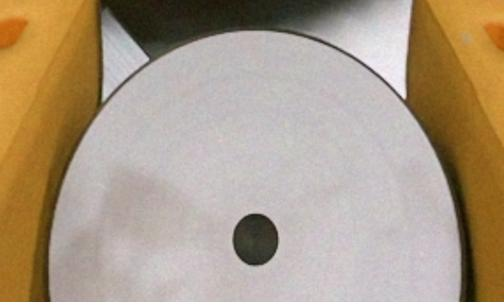

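Call:
{"op": "move", "data": {
  "target": [0.0105,0.0,0.0375,0,0,0,-0.8,0,0,0,0,0,0,1.0],
  "speed": 0.04
}}

Scene clock: 2893.90 s.
left_arm: end_effector_position=(+0.2514, -0.0792, +0.1785) grip_measured=-0.460 end_effector_quat_wxyz=(+0.472, -0.033, +0.881, -0.006) | right_arm: end_effector_position=(+0.3327, +0.0226, +0.1405) grip_measured=+1.000 end_effector_quat_wxyz=(+0.668, +0.190, +0.702, -0.157)
Joint positions: left_arm=[-0.64 0.773 0.62 -0.55 -0.54 -0.461 0.023] | right_arm=[0.507 1.545 0.25 1.188 1 0.123 0.093]
Joint torques (N m): left_arm=[0.66 -0.38 9.4 2.19 -0.2 0.13] | right_arm=[-0.21 -5.53 6.54 1.91 0.08 0.04]
Heat: left arm: 45 °C; right arm: 45 °C.
Hand target: left_arm +0.2548, -0.0811, +0.1893; +0.478, -0.032, +0.878, -0.010 | right_arm +0.3347, +0.0238, +0.1459; +0.674, +0.195, +0.696, -0.151
Off the commanded pose: left_arm 0.012 m, 1 deg | right_arm 0.006 m, 1 deg.
move: off_target (left_arm)

Call:
{"op": "move", "data": {
  "target": [0.004,0.0,0.0075,0.0004,-0.0083,0.0006,-0.8,0,0,0,0,0,0,1.0],
  "speed": 0.04
}}

Scene clock: 2900.10 s.
left_arm: end_effector_position=(+0.2514, -0.0792, +0.1785) grip_measured=-0.460 end_effector_quat_wxyz=(+0.472, -0.029, +0.881, -0.003) | right_arm: end_effector_position=(+0.3327, +0.0226, +0.1405) grip_measured=+1.000 end_effector_quat_wxyz=(+0.668, +0.190, +0.702, -0.157)
Joint positions: left_arm=[-0.64 0.773 0.62 -0.55 -0.54 -0.451 0.023] | right_arm=[0.507 1.545 0.25 1.188 1 0.123 0.093]
Joint torques (N m): left_arm=[0.38 -0.95 9.05 2.46 -0.35 0.15] | right_arm=[-0.25 -5.52 6.54 1.91 0.09 0.04]
Heat: left arm: 45 °C; right arm: 45 °C.
Hand target: left_arm +0.2572, -0.0810, +0.1938; +0.489, -0.032, +0.871, -0.009 | right_arm +0.3347, +0.0238, +0.1459; +0.674, +0.195, +0.696, -0.151
Off the commanded pose: left_arm 0.017 m, 2 deg | right_arm 0.006 m, 1 deg.
move: off_target (left_arm)

Call:
{"op": "move", "data": {
  "target": [0.0,0.0,0.0083,0,0,0,-0.8,0,0,0,0,0,0,1.0],
  "speed": 0.04
}}

Scene clock: 2903.20 s.
left_arm: end_effector_position=(+0.2510, -0.0790, +0.1811) grip_measured=-0.460 end_effector_quat_wxyz=(+0.471, -0.028, +0.882, -0.002) | right_arm: end_effector_position=(+0.3327, +0.0226, +0.1405) grip_measured=+1.000 end_effector_quat_wxyz=(+0.668, +0.190, +0.702, -0.157)
Joint positions: left_arm=[-0.64 0.773 0.631 -0.563 -0.54 -0.449 0.023] | right_arm=[0.507 1.545 0.25 1.188 1 0.123 0.093]
Joint torques (N m): left_arm=[0.35 -0.7 9.8 2.42 -0.36 0.13] | right_arm=[-0.23 -5.52 6.56 1.91 0.08 0.03]
Heat: left arm: 45 °C; right arm: 45 °C.
Hand target: left_arm +0.2572, -0.0810, +0.1989; +0.489, -0.032, +0.871, -0.009 | right_arm +0.3347, +0.0238, +0.1459; +0.674, +0.195, +0.696, -0.151
Off the commanded pose: left_arm 0.019 m, 3 deg | right_arm 0.006 m, 1 deg.
move: off_target (left_arm)

Call:
{"op": "move", "data": {
  "target": [0.0083,-0.0008,0.0,0.0007,-0.0121,0.0009,-0.8,0,0,0,0,0,0,1.0],
  "speed": 0.04
}}

Scene clock: 2911.43 s.
left_arm: end_effector_position=(+0.2562, -0.0818, +0.1890) grip_measured=-0.460 end_effector_quat_wxyz=(+0.488, -0.027, +0.873, -0.007) | right_arm: end_effector_position=(+0.3327, +0.0226, +0.1405) grip_measured=+1.000 end_effector_quat_wxyz=(+0.668, +0.190, +0.702, -0.157)
Joint positions: left_arm=[-0.64 0.773 0.631 -0.518 -0.546 -0.428 0.023] | right_arm=[0.507 1.545 0.25 1.188 1 0.123 0.093]
Joint torques (N m): left_arm=[0.51 -0.88 7.19 2.74 -0.42 0.11] | right_arm=[-0.24 -5.55 6.53 1.9 0.08 0.04]
Heat: left arm: 46 °C; right arm: 45 °C.
Hand target: left_arm +0.2622, -0.0816, +0.1989; +0.506, -0.033, +0.862, -0.008 | right_arm +0.3347, +0.0238, +0.1459; +0.674, +0.195, +0.696, -0.151
Off the commanded pose: left_arm 0.012 m, 3 deg | right_arm 0.006 m, 1 deg.
move: off_target (left_arm)

Call:
{"op": "move", "data": {
  "target": [0.001,0.0045,-0.0217,-0.0058,0.0,0.0039,-0.8,0,0,0,0,0,0,1.0],
  "speed": 0.04
}}

Scene clock: 2926.63 s.
left_arm: end_effector_position=(+0.2587, -0.0794, +0.1798) grip_measured=-0.460 end_effector_quat_wxyz=(+0.490, -0.033, +0.871, -0.006) | right_arm: end_effector_position=(+0.3327, +0.0226, +0.1405) grip_measured=+1.000 end_effector_quat_wxyz=(+0.668, +0.190, +0.702, -0.157)
Joint positions: left_arm=[-0.626 0.773 0.589 -0.468 -0.545 -0.428 0.023] | right_arm=[0.507 1.545 0.25 1.188 1 0.123 0.093]
Joint torques (N m): left_arm=[0.85 -1.83 6.02 2.75 -0.31 0.04] | right_arm=[-0.23 -5.52 6.56 1.92 0.09 0.04]
Heat: left arm: 46 °C; right arm: 45 °C.
Hand target: left_arm +0.2628, -0.0789, +0.1858; +0.506, -0.043, +0.862, -0.013 | right_arm +0.3347, +0.0238, +0.1459; +0.674, +0.195, +0.696, -0.151
Off the commanded pose: left_arm 0.007 m, 2 deg | right_arm 0.006 m, 1 deg.
move: done

Call:
{"op": "move", "data": {
  "target": [-0.0142,0.001,0.0008,-0.0046,0.0,0.0031,-0.8,0,0,0,0,0,0,1.0],
  "speed": 0.04
}}

Scene clock: 2938.43 s.
left_arm: end_effector_position=(+0.2541, -0.0792, +0.1843) grip_measured=-0.460 end_effector_quat_wxyz=(+0.496, -0.040, +0.867, -0.014) | right_arm: end_effector_position=(+0.3327, +0.0226, +0.1405) grip_measured=+1.000 end_effector_quat_wxyz=(+0.668, +0.190, +0.702, -0.157)
Joint positions: left_arm=[-0.644 0.744 0.589 -0.487 -0.559 -0.451 0.023] | right_arm=[0.507 1.545 0.25 1.188 1 0.123 0.093]
Joint torques (N m): left_arm=[-0.57 -1.84 5.75 2.5 -0.43 -0.11] | right_arm=[-0.21 -5.5 6.53 1.91 0.09 0.04]
Heat: left arm: 47 °C; right arm: 45 °C.
Hand target: left_arm +0.2543, -0.0783, +0.1863; +0.505, -0.051, +0.861, -0.017 | right_arm +0.3347, +0.0238, +0.1459; +0.674, +0.195, +0.696, -0.151
Off the commanded pose: left_arm 0.002 m, 2 deg | right_arm 0.006 m, 1 deg.
move: done

Call:
{"op": "move", "data": {
  "target": [0.0108,0.0,-0.008,0.0016,0.0039,-0.0015,-0.8,0,0,0,0,0,0,1.0],
  "speed": 0.04
}}

Scene clock: 2945.27 s.
left_arm: end_effector_position=(+0.2564, -0.0771, +0.1794) grip_measured=-0.460 end_effector_quat_wxyz=(+0.491, -0.045, +0.870, -0.011) | right_arm: end_effector_position=(+0.3327, +0.0226, +0.1405) grip_measured=+1.000 end_effector_quat_wxyz=(+0.668, +0.190, +0.702, -0.157)
Joint positions: left_arm=[-0.625 0.756 0.582 -0.476 -0.547 -0.452 0.023] | right_arm=[0.507 1.545 0.25 1.188 1 0.123 0.093]
Joint torques (N m): left_arm=[0.69 -0.46 6.06 2.72 -0.24 0.09] | right_arm=[-0.23 -5.52 6.53 1.91 0.08 0.04]
Heat: left arm: 47 °C; right arm: 45 °C.
Hand target: left_arm +0.2608, -0.0783, +0.1816; +0.500, -0.047, +0.864, -0.015 | right_arm +0.3347, +0.0238, +0.1459; +0.674, +0.195, +0.696, -0.151
Off the commanded pose: left_arm 0.005 m, 1 deg | right_arm 0.006 m, 1 deg.
move: done

Call:
{"op": "move", "data": {
  "target": [0.0005,-0.0048,-0.003,0.002,0.0,-0.0013,-0.8,0,0,0,0,0,0,1.0],
  "speed": 0.03
}}

Scene clock: 2949.60 s.
left_arm: end_effector_position=(+0.2576, -0.0788, +0.1786) grip_measured=-0.460 end_effector_quat_wxyz=(+0.491, -0.043, +0.870, -0.012) | right_arm: end_effector_position=(+0.3327, +0.0226, +0.1405) grip_measured=+1.000 end_effector_quat_wxyz=(+0.668, +0.190, +0.702, -0.157)
Joint positions: left_arm=[-0.628 0.766 0.582 -0.467 -0.547 -0.452 0.023] | right_arm=[0.507 1.545 0.25 1.188 1 0.123 0.093]
Joint torques (N m): left_arm=[-0.44 -0.39 5.72 2.75 -0.36 0.08] | right_arm=[-0.23 -5.52 6.54 1.91 0.08 0.04]
Heat: left arm: 47 °C; right arm: 45 °C.
Hand target: left_arm +0.2611, -0.0812, +0.1798; +0.500, -0.044, +0.865, -0.014 | right_arm +0.3347, +0.0238, +0.1459; +0.674, +0.195, +0.696, -0.151
Off the commanded pose: left_arm 0.004 m, 1 deg | right_arm 0.006 m, 1 deg.
move: done

Call:
{"op": "move", "data": {
  "target": [
    [-0.0033,-0.003,-0.005,0,0,0,-0.8,0,0,0,0,0,0,1.0],
    [-0.0058,0.002,-0.0067,0.0018,0,-0.0012,-0.8,0,0,0,0,0,0,1.0],
    [-0.0075,-0.003,-0.0083,0.0018,0,-0.0012,-0.8,0,0,0,0,0,0,1.0],
    [-0.009,0.002,-0.0092,0.0018,0,-0.0012,-0.8,0,0,0,0,0,0,1.0],
    [-0.010,-0.0015,-0.010,0.0018,0,-0.0012,-0.8,0,0,0,0,0,0,1.0]
  ],
  "speed": 0.03,
  "blend": 0.001
}}

Scene clock: 2956.03 s.
left_arm: end_effector_position=(+0.2565, -0.0798, +0.1773) grip_measured=-0.460 end_effector_quat_wxyz=(+0.501, -0.042, +0.865, -0.008) | right_arm: end_effector_position=(+0.3327, +0.0226, +0.1405) grip_measured=+1.000 end_effector_quat_wxyz=(+0.668, +0.190, +0.702, -0.157)
Joint positions: left_arm=[-0.654 0.756 0.559 -0.442 -0.582 -0.452 0.023] | right_arm=[0.507 1.545 0.25 1.188 1 0.123 0.093]
Joint torques (N m): left_arm=[-0.9 -1.33 5.44 2.37 -0.24 -0.06] | right_arm=[-0.24 -5.55 6.52 1.92 0.08 0.04]
Heat: left arm: 48 °C; right arm: 45 °C.
Hand target: left_arm +0.2551, -0.0821, +0.1737; +0.500, -0.041, +0.865, -0.012 | right_arm +0.3347, +0.0238, +0.1459; +0.674, +0.195, +0.696, -0.151
Off the commanded pose: left_arm 0.004 m, 1 deg | right_arm 0.006 m, 1 deg.
move: done

Call:
{"op": "move", "data": {
  "target": [
    [0.0017,0.0,-0.0033,-0.0005,0.0083,-0.0006,-0.8,0,0,0,0,0,0,1.0],
    [0.0033,0.0025,-0.005,-0.0009,0.0165,-0.0012,-0.8,0,0,0,0,0,0,1.0],
    [0.0,-0.0025,-0.005,0,0,0,-0.8,0,0,0,0,0,0,1.0],
    [0.0017,0.0025,-0.0067,-0.0005,0.0083,-0.0006,-0.8,0,0,0,0,0,0,1.0],
    [0.0033,-0.0025,-0.0067,-0.0009,0.0165,-0.0012,-0.8,0,0,0,0,0,0,1.0],
    [0.0,0.0,-0.0083,0,0,0,-0.8,0,0,0,0,0,0,1.0],
    [0.0017,0.0,-0.0083,-0.0005,0.0083,-0.0006,-0.8,0,0,0,0,0,0,1.0]
  ],
  "speed": 0.04,
  "blend": 0.001
}}

Scene clock: 2970.70 s.
left_arm: end_effector_position=(+0.2566, -0.0797, +0.1761) grip_measured=-0.460 end_effector_quat_wxyz=(+0.503, -0.043, +0.863, -0.009) | right_arm: end_effector_position=(+0.3327, +0.0226, +0.1405) grip_measured=+1.000 end_effector_quat_wxyz=(+0.668, +0.190, +0.702, -0.157)
Joint positions: left_arm=[-0.654 0.752 0.549 -0.431 -0.583 -0.453 0.023] | right_arm=[0.507 1.545 0.25 1.188 1 0.123 0.093]
Joint torques (N m): left_arm=[0.59 0.53 6.71 2.16 0 -0.05] | right_arm=[-0.23 -5.53 6.52 1.91 0.09 0.03]
Heat: left arm: 47 °C; right arm: 45 °C.
Hand target: left_arm +0.2561, -0.0821, +0.1687; +0.489, -0.041, +0.871, -0.013 | right_arm +0.3347, +0.0238, +0.1459; +0.674, +0.195, +0.696, -0.151
Off the commanded pose: left_arm 0.008 m, 2 deg | right_arm 0.006 m, 1 deg.
move: done

Call:
{"op": "execute_actions", "data": {
  "actions": [],
  "cameras": ["cam_left_wrist"]
}}

Call:
{"op": "zoom_image", "data": {
  "camera": "cam_left_wrist",
  "region": [242, 384, 422, 504]
}}

Call:
{"op": "zoom_image", "data": {
  "camera": "cam_left_wrist",
  "region": [302, 459, 362, 499]
}}

Scene clock: 2984.57 s.
left_arm: end_effector_position=(+0.2566, -0.0797, +0.1761) grip_measured=-0.460 end_effector_quat_wxyz=(+0.503, -0.043, +0.863, -0.009) | right_arm: end_effector_position=(+0.3327, +0.0226, +0.1405) grip_measured=+1.000 end_effector_quat_wxyz=(+0.668, +0.190, +0.702, -0.157)
Joint positions: left_arm=[-0.654 0.752 0.549 -0.431 -0.583 -0.453 0.023] | right_arm=[0.507 1.545 0.25 1.188 1 0.123 0.093]
Joint velocities: within noise
Joint torques (N m): left_arm=[0.65 0.51 6.67 2.15 -0.01 -0.08] | right_arm=[-0.23 -5.52 6.56 1.91 0.08 0.04]
Heat: left arm: 46 °C; right arm: 45 °C.
Hand target: left_arm +0.2561, -0.0821, +0.1687; +0.489, -0.041, +0.871, -0.013 | right_arm +0.3347, +0.0238, +0.1459; +0.674, +0.195, +0.696, -0.151
Tool commands: left_gripper/opening=-0.8 right_gripper/opening=+1.0
Off the commanded pose: left_arm 0.008 m, 2 deg | right_arm 0.006 m, 1 deg.
camera_calibration:
cam_left_wrist: T_world_to_cam=[[0.07368, -0.9947, 0.07169, -0.11005], [-0.81434, -0.10151, -0.57144, 0.33865], [0.57569, -0.01628, -0.81751, 0.08215]] pos_world=[0.2366, -0.07375, 0.26856]
Images, in order (width x height): cam_left_wrist 672x504.

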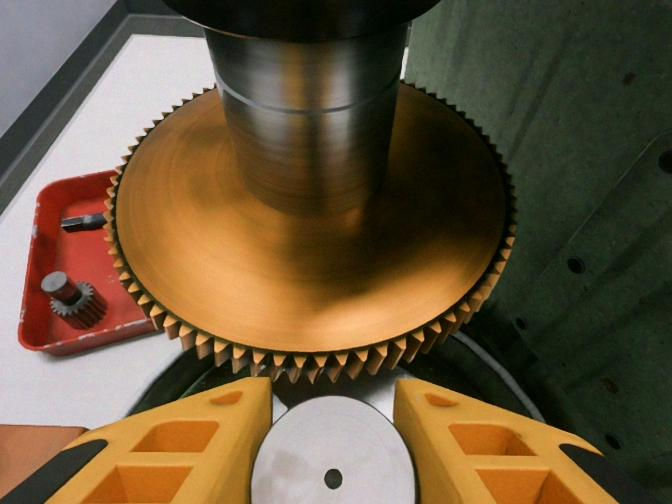

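Scaled by 2.800 from the camera's image (finer frame: 960x720).

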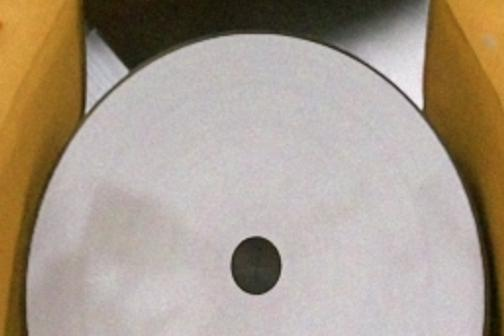

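Scaled by 8.400 from the camera's image (finer frame: 960x720).

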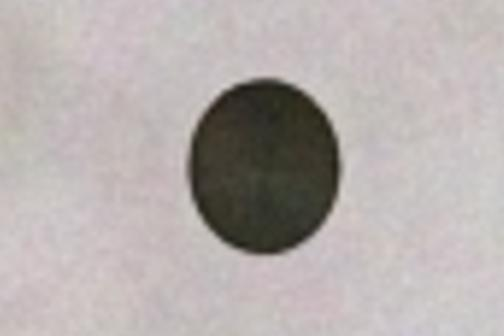

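Call:
{"op": "move", "data": {
  "target": [
    [0.003,0.0,-0.0017,-0.0012,0.022,-0.0016,-0.8,0,0,0,0,0,0,1.0],
    [0.003,0.0035,-0.0025,-0.0017,0.030,-0.0022,-0.8,0,0,0,0,0,0,1.0],
    [0.003,-0.0035,-0.0033,-0.0017,0.030,-0.0022,-0.8,0,0,0,0,0,0,1.0],
    [-0.001,0.0,-0.0042,-0.0003,0.0055,-0.0004,-0.8,0,0,0,0,0,0,1.0],
    [0.003,0.0035,-0.005,-0.0017,0.030,-0.0022,-0.8,0,0,0,0,0,0,1.0],
    [0.003,-0.0035,-0.005,-0.0017,0.030,-0.0022,-0.8,0,0,0,0,0,0,1.0],
    [0.0,0.0,-0.005,-0.0009,0.0165,-0.0012,-0.8,0,0,0,0,0,0,1.0]
  ],
  "speed": 0.05,
  "blend": 0.001
}}

Scene clock: 3023.13 s.
left_arm: end_effector_position=(+0.2586, -0.0794, +0.1757) grip_measured=-0.460 end_effector_quat_wxyz=(+0.475, -0.044, +0.879, -0.012) | right_arm: end_effector_position=(+0.3327, +0.0226, +0.1405) grip_measured=+1.000 end_effector_quat_wxyz=(+0.668, +0.190, +0.702, -0.157)
Joint positions: left_arm=[-0.614 0.794 0.606 -0.497 -0.523 -0.462 0.023] | right_arm=[0.507 1.545 0.25 1.188 1 0.123 0.093]
Joint torques (N m): left_arm=[-0.73 -0.75 4.81 2.32 -0.16 -0.06] | right_arm=[-0.21 -5.53 6.54 1.91 0.09 0.04]
Heat: left arm: 47 °C; right arm: 45 °C.
Hand target: left_arm +0.2561, -0.0821, +0.1657; +0.466, -0.040, +0.884, -0.014 | right_arm +0.3347, +0.0238, +0.1459; +0.674, +0.195, +0.696, -0.151
Off the commanded pose: left_arm 0.011 m, 1 deg | right_arm 0.006 m, 1 deg.
move: off_target (left_arm)

Call:
{"op": "move", "data": {
  "target": [
    [0.0115,0.0043,0.006,0,0,0,-0.8,0,0,0,0,0,0,1.0],
    [0.009,0.0085,0.006,0,0,0,-0.8,0,0,0,0,0,0,1.0],
    [0.0032,0.0102,0.006,0,0,0,-0.8,0,0,0,0,0,0,1.0],
    [-0.0027,0.0085,0.006,0,0,0,-0.8,0,0,0,0,0,0,1.0],
    [-0.0052,0.0043,0.006,0,0,0,-0.8,0,0,0,0,0,0,1.0],
    [-0.0027,0.0002,0.006,0,0,0,-0.8,0,0,0,0,0,0,1.0],
    [0.0032,-0.0015,0.005,0,0,0,-0.8,0,0,0,0,0,0,1.0],
    [0.009,0.0002,0.004,0,0,0,-0.8,0,0,0,0,0,0,1.0],
    [0.0115,0.0043,0.003,0,0,0,-0.8,0,0,0,0,0,0,1.0],
    [0.0032,0.0102,0.002,0,0,0,-0.8,0,0,0,0,0,0,1.0],
    [-0.0052,0.0043,0.001,0,0,0,-0.8,0,0,0,0,0,0,1.0],
    [0.0032,-0.0015,0.0,0,0,0,-0.8,0,0,0,0,0,0,1.0],
    [0.0032,0.0043,-0.001,0,0,0,-0.8,0,0,0,0,0,0,1.0]
  ],
  "speed": 0.03,
  "blend": 0.001
}}

Scene clock: 3044.93 s.
left_arm: end_effector_position=(+0.2587, -0.0789, +0.1762) grip_measured=-0.460 end_effector_quat_wxyz=(+0.477, -0.044, +0.878, -0.015) | right_arm: end_effector_position=(+0.3327, +0.0226, +0.1405) grip_measured=+1.000 end_effector_quat_wxyz=(+0.668, +0.190, +0.702, -0.157)
Joint positions: left_arm=[-0.608 0.786 0.601 -0.49 -0.514 -0.455 0.023] | right_arm=[0.507 1.545 0.25 1.188 1 0.123 0.093]
Joint torques (N m): left_arm=[0.68 -0.18 4.88 2.36 -0.08 0.03] | right_arm=[-0.21 -5.53 6.53 1.9 0.08 0.04]
Heat: left arm: 46 °C; right arm: 45 °C.
Hand target: left_arm +0.2580, -0.0794, +0.1652; +0.466, -0.040, +0.884, -0.014 | right_arm +0.3347, +0.0238, +0.1459; +0.674, +0.195, +0.696, -0.151
Off the commanded pose: left_arm 0.011 m, 1 deg | right_arm 0.006 m, 1 deg.
move: off_target (left_arm)

Call:
{"op": "move", "data": {
  "target": [
    [0,-0.0014,0.004,0.0069,0,-0.0047,-0.8,0,0,0,0,0,0,1.0],
    [0.0018,-0.0014,0,0.0063,0.011,-0.0055,-0.8,0,0,0,0,0,0,1.0],
    [-0.0018,-0.0014,0,0.0075,-0.011,-0.0039,-0.8,0,0,0,0,0,0,1.0],
    [0,-0.0028,0.004,0.0138,0,-0.0093,-0.8,0,0,0,0,0,0,1.0],
    [0.0018,-0.0028,0,0.0132,0.011,-0.0101,-0.8,0,0,0,0,0,0,1.0],
    [-0.0018,-0.0028,0,0.0144,-0.011,-0.0085,-0.8,0,0,0,0,0,0,1.0],
    [0,-0.0043,0.004,0.0207,0,-0.014,-0.8,0,0,0,0,0,0,1.0],
    [0.0018,-0.0043,0,0.0201,0.011,-0.0148,-0.8,0,0,0,0,0,0,1.0],
    [-0.0018,-0.0043,0,0.0213,-0.011,-0.0132,-0.8,0,0,0,0,0,0,1.0],
    [0,-0.0024,-0.002,0.0115,0,-0.0078,-0.8,0,0,0,0,0,0,1.0]
  ],
  "speed": 0.06,
  "blend": 0.001
}}

Scene clock: 3119.50 s.
left_arm: end_effector_position=(+0.2593, -0.0799, +0.1749) grip_measured=-0.460 end_effector_quat_wxyz=(+0.487, -0.024, +0.873, -0.003) | right_arm: end_effector_position=(+0.3327, +0.0226, +0.1405) grip_measured=+1.000 end_effector_quat_wxyz=(+0.668, +0.190, +0.702, -0.157)
Joint positions: left_arm=[-0.619 0.779 0.578 -0.457 -0.533 -0.407 0.023] | right_arm=[0.507 1.545 0.25 1.188 1 0.123 0.093]
Joint torques (N m): left_arm=[0.98 0.83 6.52 2.04 0.05 -0.09] | right_arm=[-0.23 -5.53 6.53 1.91 0.09 0.04]
Heat: left arm: 47 °C; right arm: 45 °C.
Hand target: left_arm +0.2580, -0.0809, +0.1639; +0.467, -0.021, +0.884, -0.004 | right_arm +0.3347, +0.0238, +0.1459; +0.674, +0.195, +0.696, -0.151
Off the commanded pose: left_arm 0.011 m, 3 deg | right_arm 0.006 m, 1 deg.
move: off_target (left_arm)

Call:
{"op": "move", "data": {
  "target": [
    [0.0022,0,-0.001,-0.0008,0.0138,-0.001,-0.8,0,0,0,0,0,0,1.0],
    [-0.0022,0,-0.002,0.0008,-0.0138,0.001,-0.8,0,0,0,0,0,0,1.0],
    [0,-0.0014,0.003,0.0069,0,-0.0047,-0.8,0,0,0,0,0,0,1.0],
    [0.0022,-0.0014,-0.002,0.0061,0.0138,-0.0057,-0.8,0,0,0,0,0,0,1.0],
    [-0.0022,-0.0014,-0.002,0.0077,-0.0138,-0.0037,-0.8,0,0,0,0,0,0,1.0],
    [0,-0.0028,0.003,0.0138,0,-0.0093,-0.8,0,0,0,0,0,0,1.0],
    [0.0022,-0.0028,-0.003,0.013,0.0138,-0.0103,-0.8,0,0,0,0,0,0,1.0],
    [-0.0022,-0.0028,-0.003,0.0146,-0.0138,-0.0083,-0.8,0,0,0,0,0,0,1.0],
    [0,-0.0014,-0.003,0.0069,0,-0.0047,-0.8,0,0,0,0,0,0,1.0]
  ],
  "speed": 0.06,
  "blend": 0.001
}}

Scene clock: 3135.07 s.
left_arm: end_effector_position=(+0.2601, -0.0805, +0.1746) grip_measured=-0.460 end_effector_quat_wxyz=(+0.493, -0.016, +0.870, +0.000) | right_arm: end_effector_position=(+0.3327, +0.0226, +0.1405) grip_measured=+1.000 end_effector_quat_wxyz=(+0.668, +0.190, +0.702, -0.157)
Joint positions: left_arm=[-0.624 0.774 0.564 -0.433 -0.541 -0.386 0.023] | right_arm=[0.507 1.545 0.25 1.188 1 0.123 0.093]
Joint torques (N m): left_arm=[0.88 1.47 7.17 1.86 0.08 -0.06] | right_arm=[-0.24 -5.53 6.54 1.91 0.08 0.04]
Heat: left arm: 46 °C; right arm: 45 °C.
Hand target: left_arm +0.2580, -0.0817, +0.1621; +0.467, -0.009, +0.884, +0.003 | right_arm +0.3347, +0.0238, +0.1459; +0.674, +0.195, +0.696, -0.151
Off the commanded pose: left_arm 0.013 m, 4 deg | right_arm 0.006 m, 1 deg.
move: off_target (left_arm)

Call:
{"op": "execute_actions", "data": {
  "actions": [],
  "cameras": ["cam_left_wrist"]
}}

Call:
{"op": "zoom_image", "data": {
  "camera": "cam_left_wrist",
  "region": [242, 384, 422, 504]
}}

Scene clock: 3141.37 s.
left_arm: end_effector_position=(+0.2601, -0.0806, +0.1745) grip_measured=-0.460 end_effector_quat_wxyz=(+0.493, -0.016, +0.870, +0.000) | right_arm: end_effector_position=(+0.3327, +0.0226, +0.1405) grip_measured=+1.000 end_effector_quat_wxyz=(+0.668, +0.190, +0.702, -0.157)
Joint positions: left_arm=[-0.624 0.774 0.564 -0.433 -0.541 -0.386 0.023] | right_arm=[0.507 1.545 0.25 1.188 1 0.123 0.093]
Joint velocities: within noise
Joint torques (N m): left_arm=[0.95 1.46 7.12 1.86 0.08 -0.07] | right_arm=[-0.24 -5.53 6.57 1.9 0.08 0.05]
Heat: left arm: 45 °C; right arm: 45 °C.
Hand target: left_arm +0.2580, -0.0818, +0.1621; +0.467, -0.009, +0.884, +0.002 | right_arm +0.3347, +0.0238, +0.1459; +0.674, +0.195, +0.696, -0.151
Tool commands: left_gripper/opening=-0.8 right_gripper/opening=+1.0
Off the commanded pose: left_arm 0.013 m, 4 deg | right_arm 0.006 m, 1 deg.
camera_calibration:
cam_left_wrist: T_world_to_cam=[[0.03658, -0.99894, 0.02812, -0.09415], [-0.83069, -0.04603, -0.55483, 0.34633], [0.55554, -0.00306, -0.83149, 0.08761]] pos_world=[0.24247, -0.07784, 0.26765]
Images, in order (width x height): cam_left_wrist 672x504.

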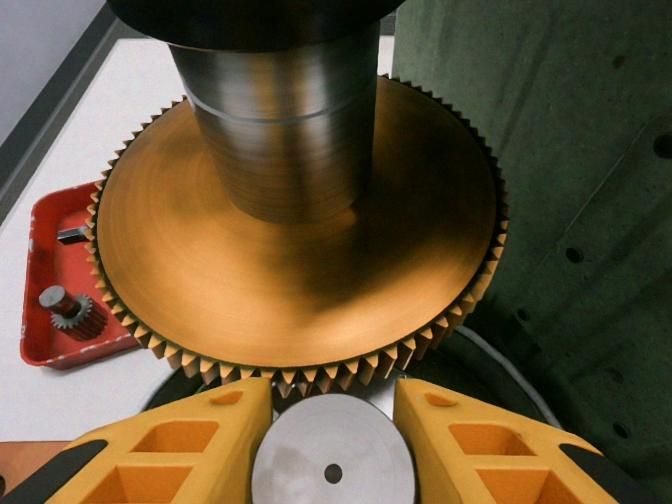

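Scaled by 2.800 from the camera's image (finer frame: 960x720).

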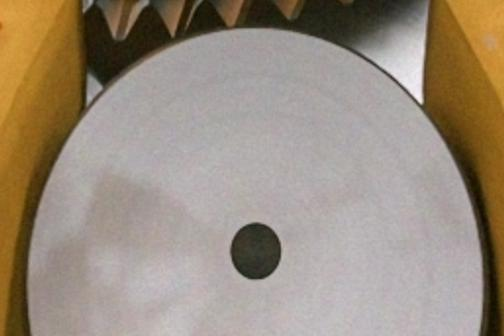

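Call:
{"op": "zoom_image", "data": {
  "camera": "cam_left_wrist",
  "region": [240, 458, 280, 488]
}}

Call:
{"op": "zoom_image", "data": {
  "camera": "cam_left_wrist",
  "region": [390, 458, 430, 488]
}}

Call:
{"op": "zoom_image", "data": {
  "camera": "cam_left_wrist",
  "region": [313, 384, 353, 414]
}}

Scaled by 12.600 from the camera's image (finer frame: 960x720).

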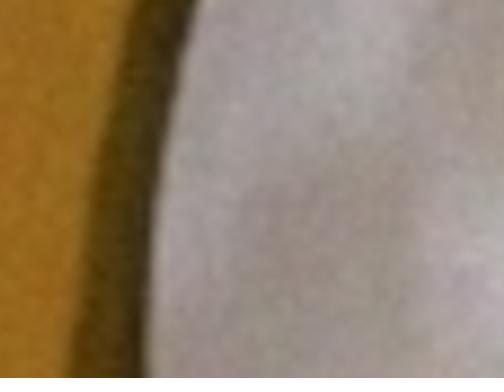

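Scaled by 12.600 from the camera's image (finer frame: 960x720).

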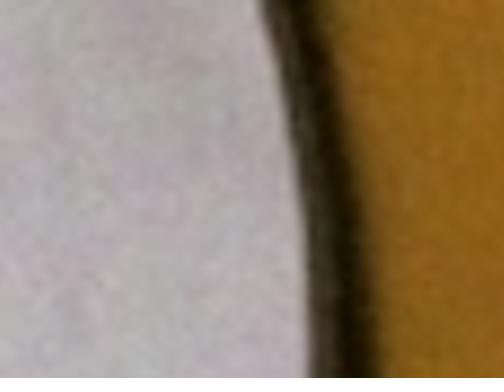

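Scaled by 12.600 from the camera's image (finer frame: 960x720).

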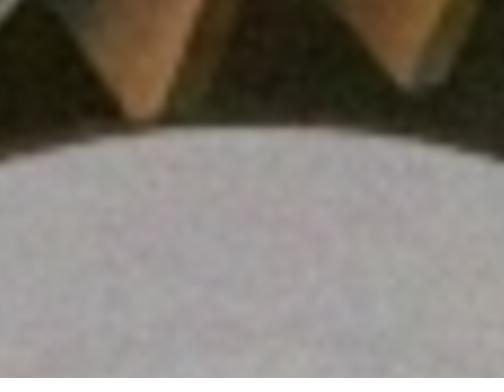

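Call:
{"op": "move", "data": {
  "target": [
    [-0.0042,0.0006,0.010,-0.0015,-0.022,0.0035,-0.8,0,0,0,0,0,0,1.0],
    [-0.0083,0.0011,0.006,-0.0031,-0.044,0.0069,-0.8,0,0,0,0,0,0,1.0],
    [-0.010,0.0011,0.0,-0.0031,-0.044,0.0069,-0.8,0,0,0,0,0,0,1.0],
    [-0.010,0.0011,-0.002,-0.0037,-0.033,0.0061,-0.8,0,0,0,0,0,0,1.0],
    [-0.010,0.0011,-0.002,-0.0025,-0.055,0.0077,-0.8,0,0,0,0,0,0,1.0]
  ],
  "speed": 0.06,
  "blend": 0.001
}}

Scene clock: 3266.53 s.
left_arm: end_effector_position=(+0.2558, -0.0804, +0.1763) grip_measured=-0.460 end_effector_quat_wxyz=(+0.556, -0.036, +0.830, -0.003) | right_arm: end_effector_position=(+0.3327, +0.0226, +0.1405) grip_measured=+1.000 end_effector_quat_wxyz=(+0.668, +0.190, +0.702, -0.157)
Joint positions: left_arm=[-0.71 0.684 0.43 -0.257 -0.679 -0.388 0.023] | right_arm=[0.507 1.545 0.25 1.188 1 0.123 0.093]
Joint torques (N m): left_arm=[-0.42 -0.17 4.53 2.18 -0.12 0.04] | right_arm=[-0.23 -5.5 6.54 1.91 0.08 0.04]
Heat: left arm: 45 °C; right arm: 45 °C.
Hand target: left_arm +0.2520, -0.0811, +0.1610; +0.541, -0.022, +0.841, +0.004 | right_arm +0.3347, +0.0238, +0.1459; +0.674, +0.195, +0.696, -0.151
Off the commanded pose: left_arm 0.016 m, 3 deg | right_arm 0.006 m, 1 deg.
move: off_target (left_arm)

Call:
{"op": "execute_actions", "data": {
  "actions": [],
  "cameras": ["cam_left_wrist"]
}}

Call:
{"op": "zoom_image", "data": {
  "camera": "cam_left_wrist",
  "region": [242, 384, 422, 504]
}}

Scene clock: 3269.60 s.
left_arm: end_effector_position=(+0.2558, -0.0804, +0.1763) grip_measured=-0.460 end_effector_quat_wxyz=(+0.556, -0.036, +0.830, -0.003) | right_arm: end_effector_position=(+0.3327, +0.0226, +0.1405) grip_measured=+1.000 end_effector_quat_wxyz=(+0.668, +0.190, +0.702, -0.157)
Joint positions: left_arm=[-0.71 0.684 0.43 -0.257 -0.679 -0.388 0.023] | right_arm=[0.507 1.545 0.25 1.188 1 0.123 0.093]
Joint velocities: within noise
Joint torques (N m): left_arm=[-0.44 -0.09 4.56 2.18 -0.12 0.04] | right_arm=[-0.23 -5.5 6.52 1.9 0.08 0.04]
Heat: left arm: 45 °C; right arm: 45 °C.
Hand target: left_arm +0.2520, -0.0811, +0.1610; +0.541, -0.022, +0.841, +0.004 | right_arm +0.3347, +0.0238, +0.1459; +0.674, +0.195, +0.696, -0.151
Tool commands: left_gripper/opening=-0.8 right_gripper/opening=+1.0
Off the commanded pose: left_arm 0.016 m, 3 deg | right_arm 0.006 m, 1 deg.
camera_calibration:
cam_left_wrist: T_world_to_cam=[[0.06117, -0.99642, 0.05837, -0.10523], [-0.7367, -0.08453, -0.67092, 0.33704], [0.67345, -0.00196, -0.73923, 0.04513]] pos_world=[0.22434, -0.07627, 0.26564]
Images, in order (width x height): cam_left_wrist 672x504.

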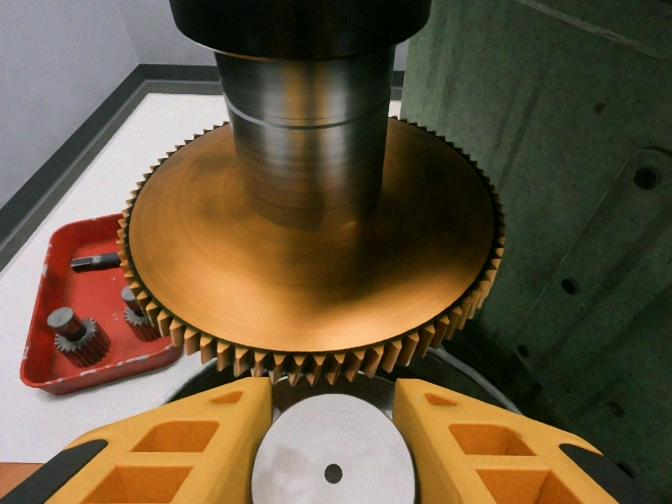

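Scaled by 2.800 from the camera's image (finer frame: 960x720).

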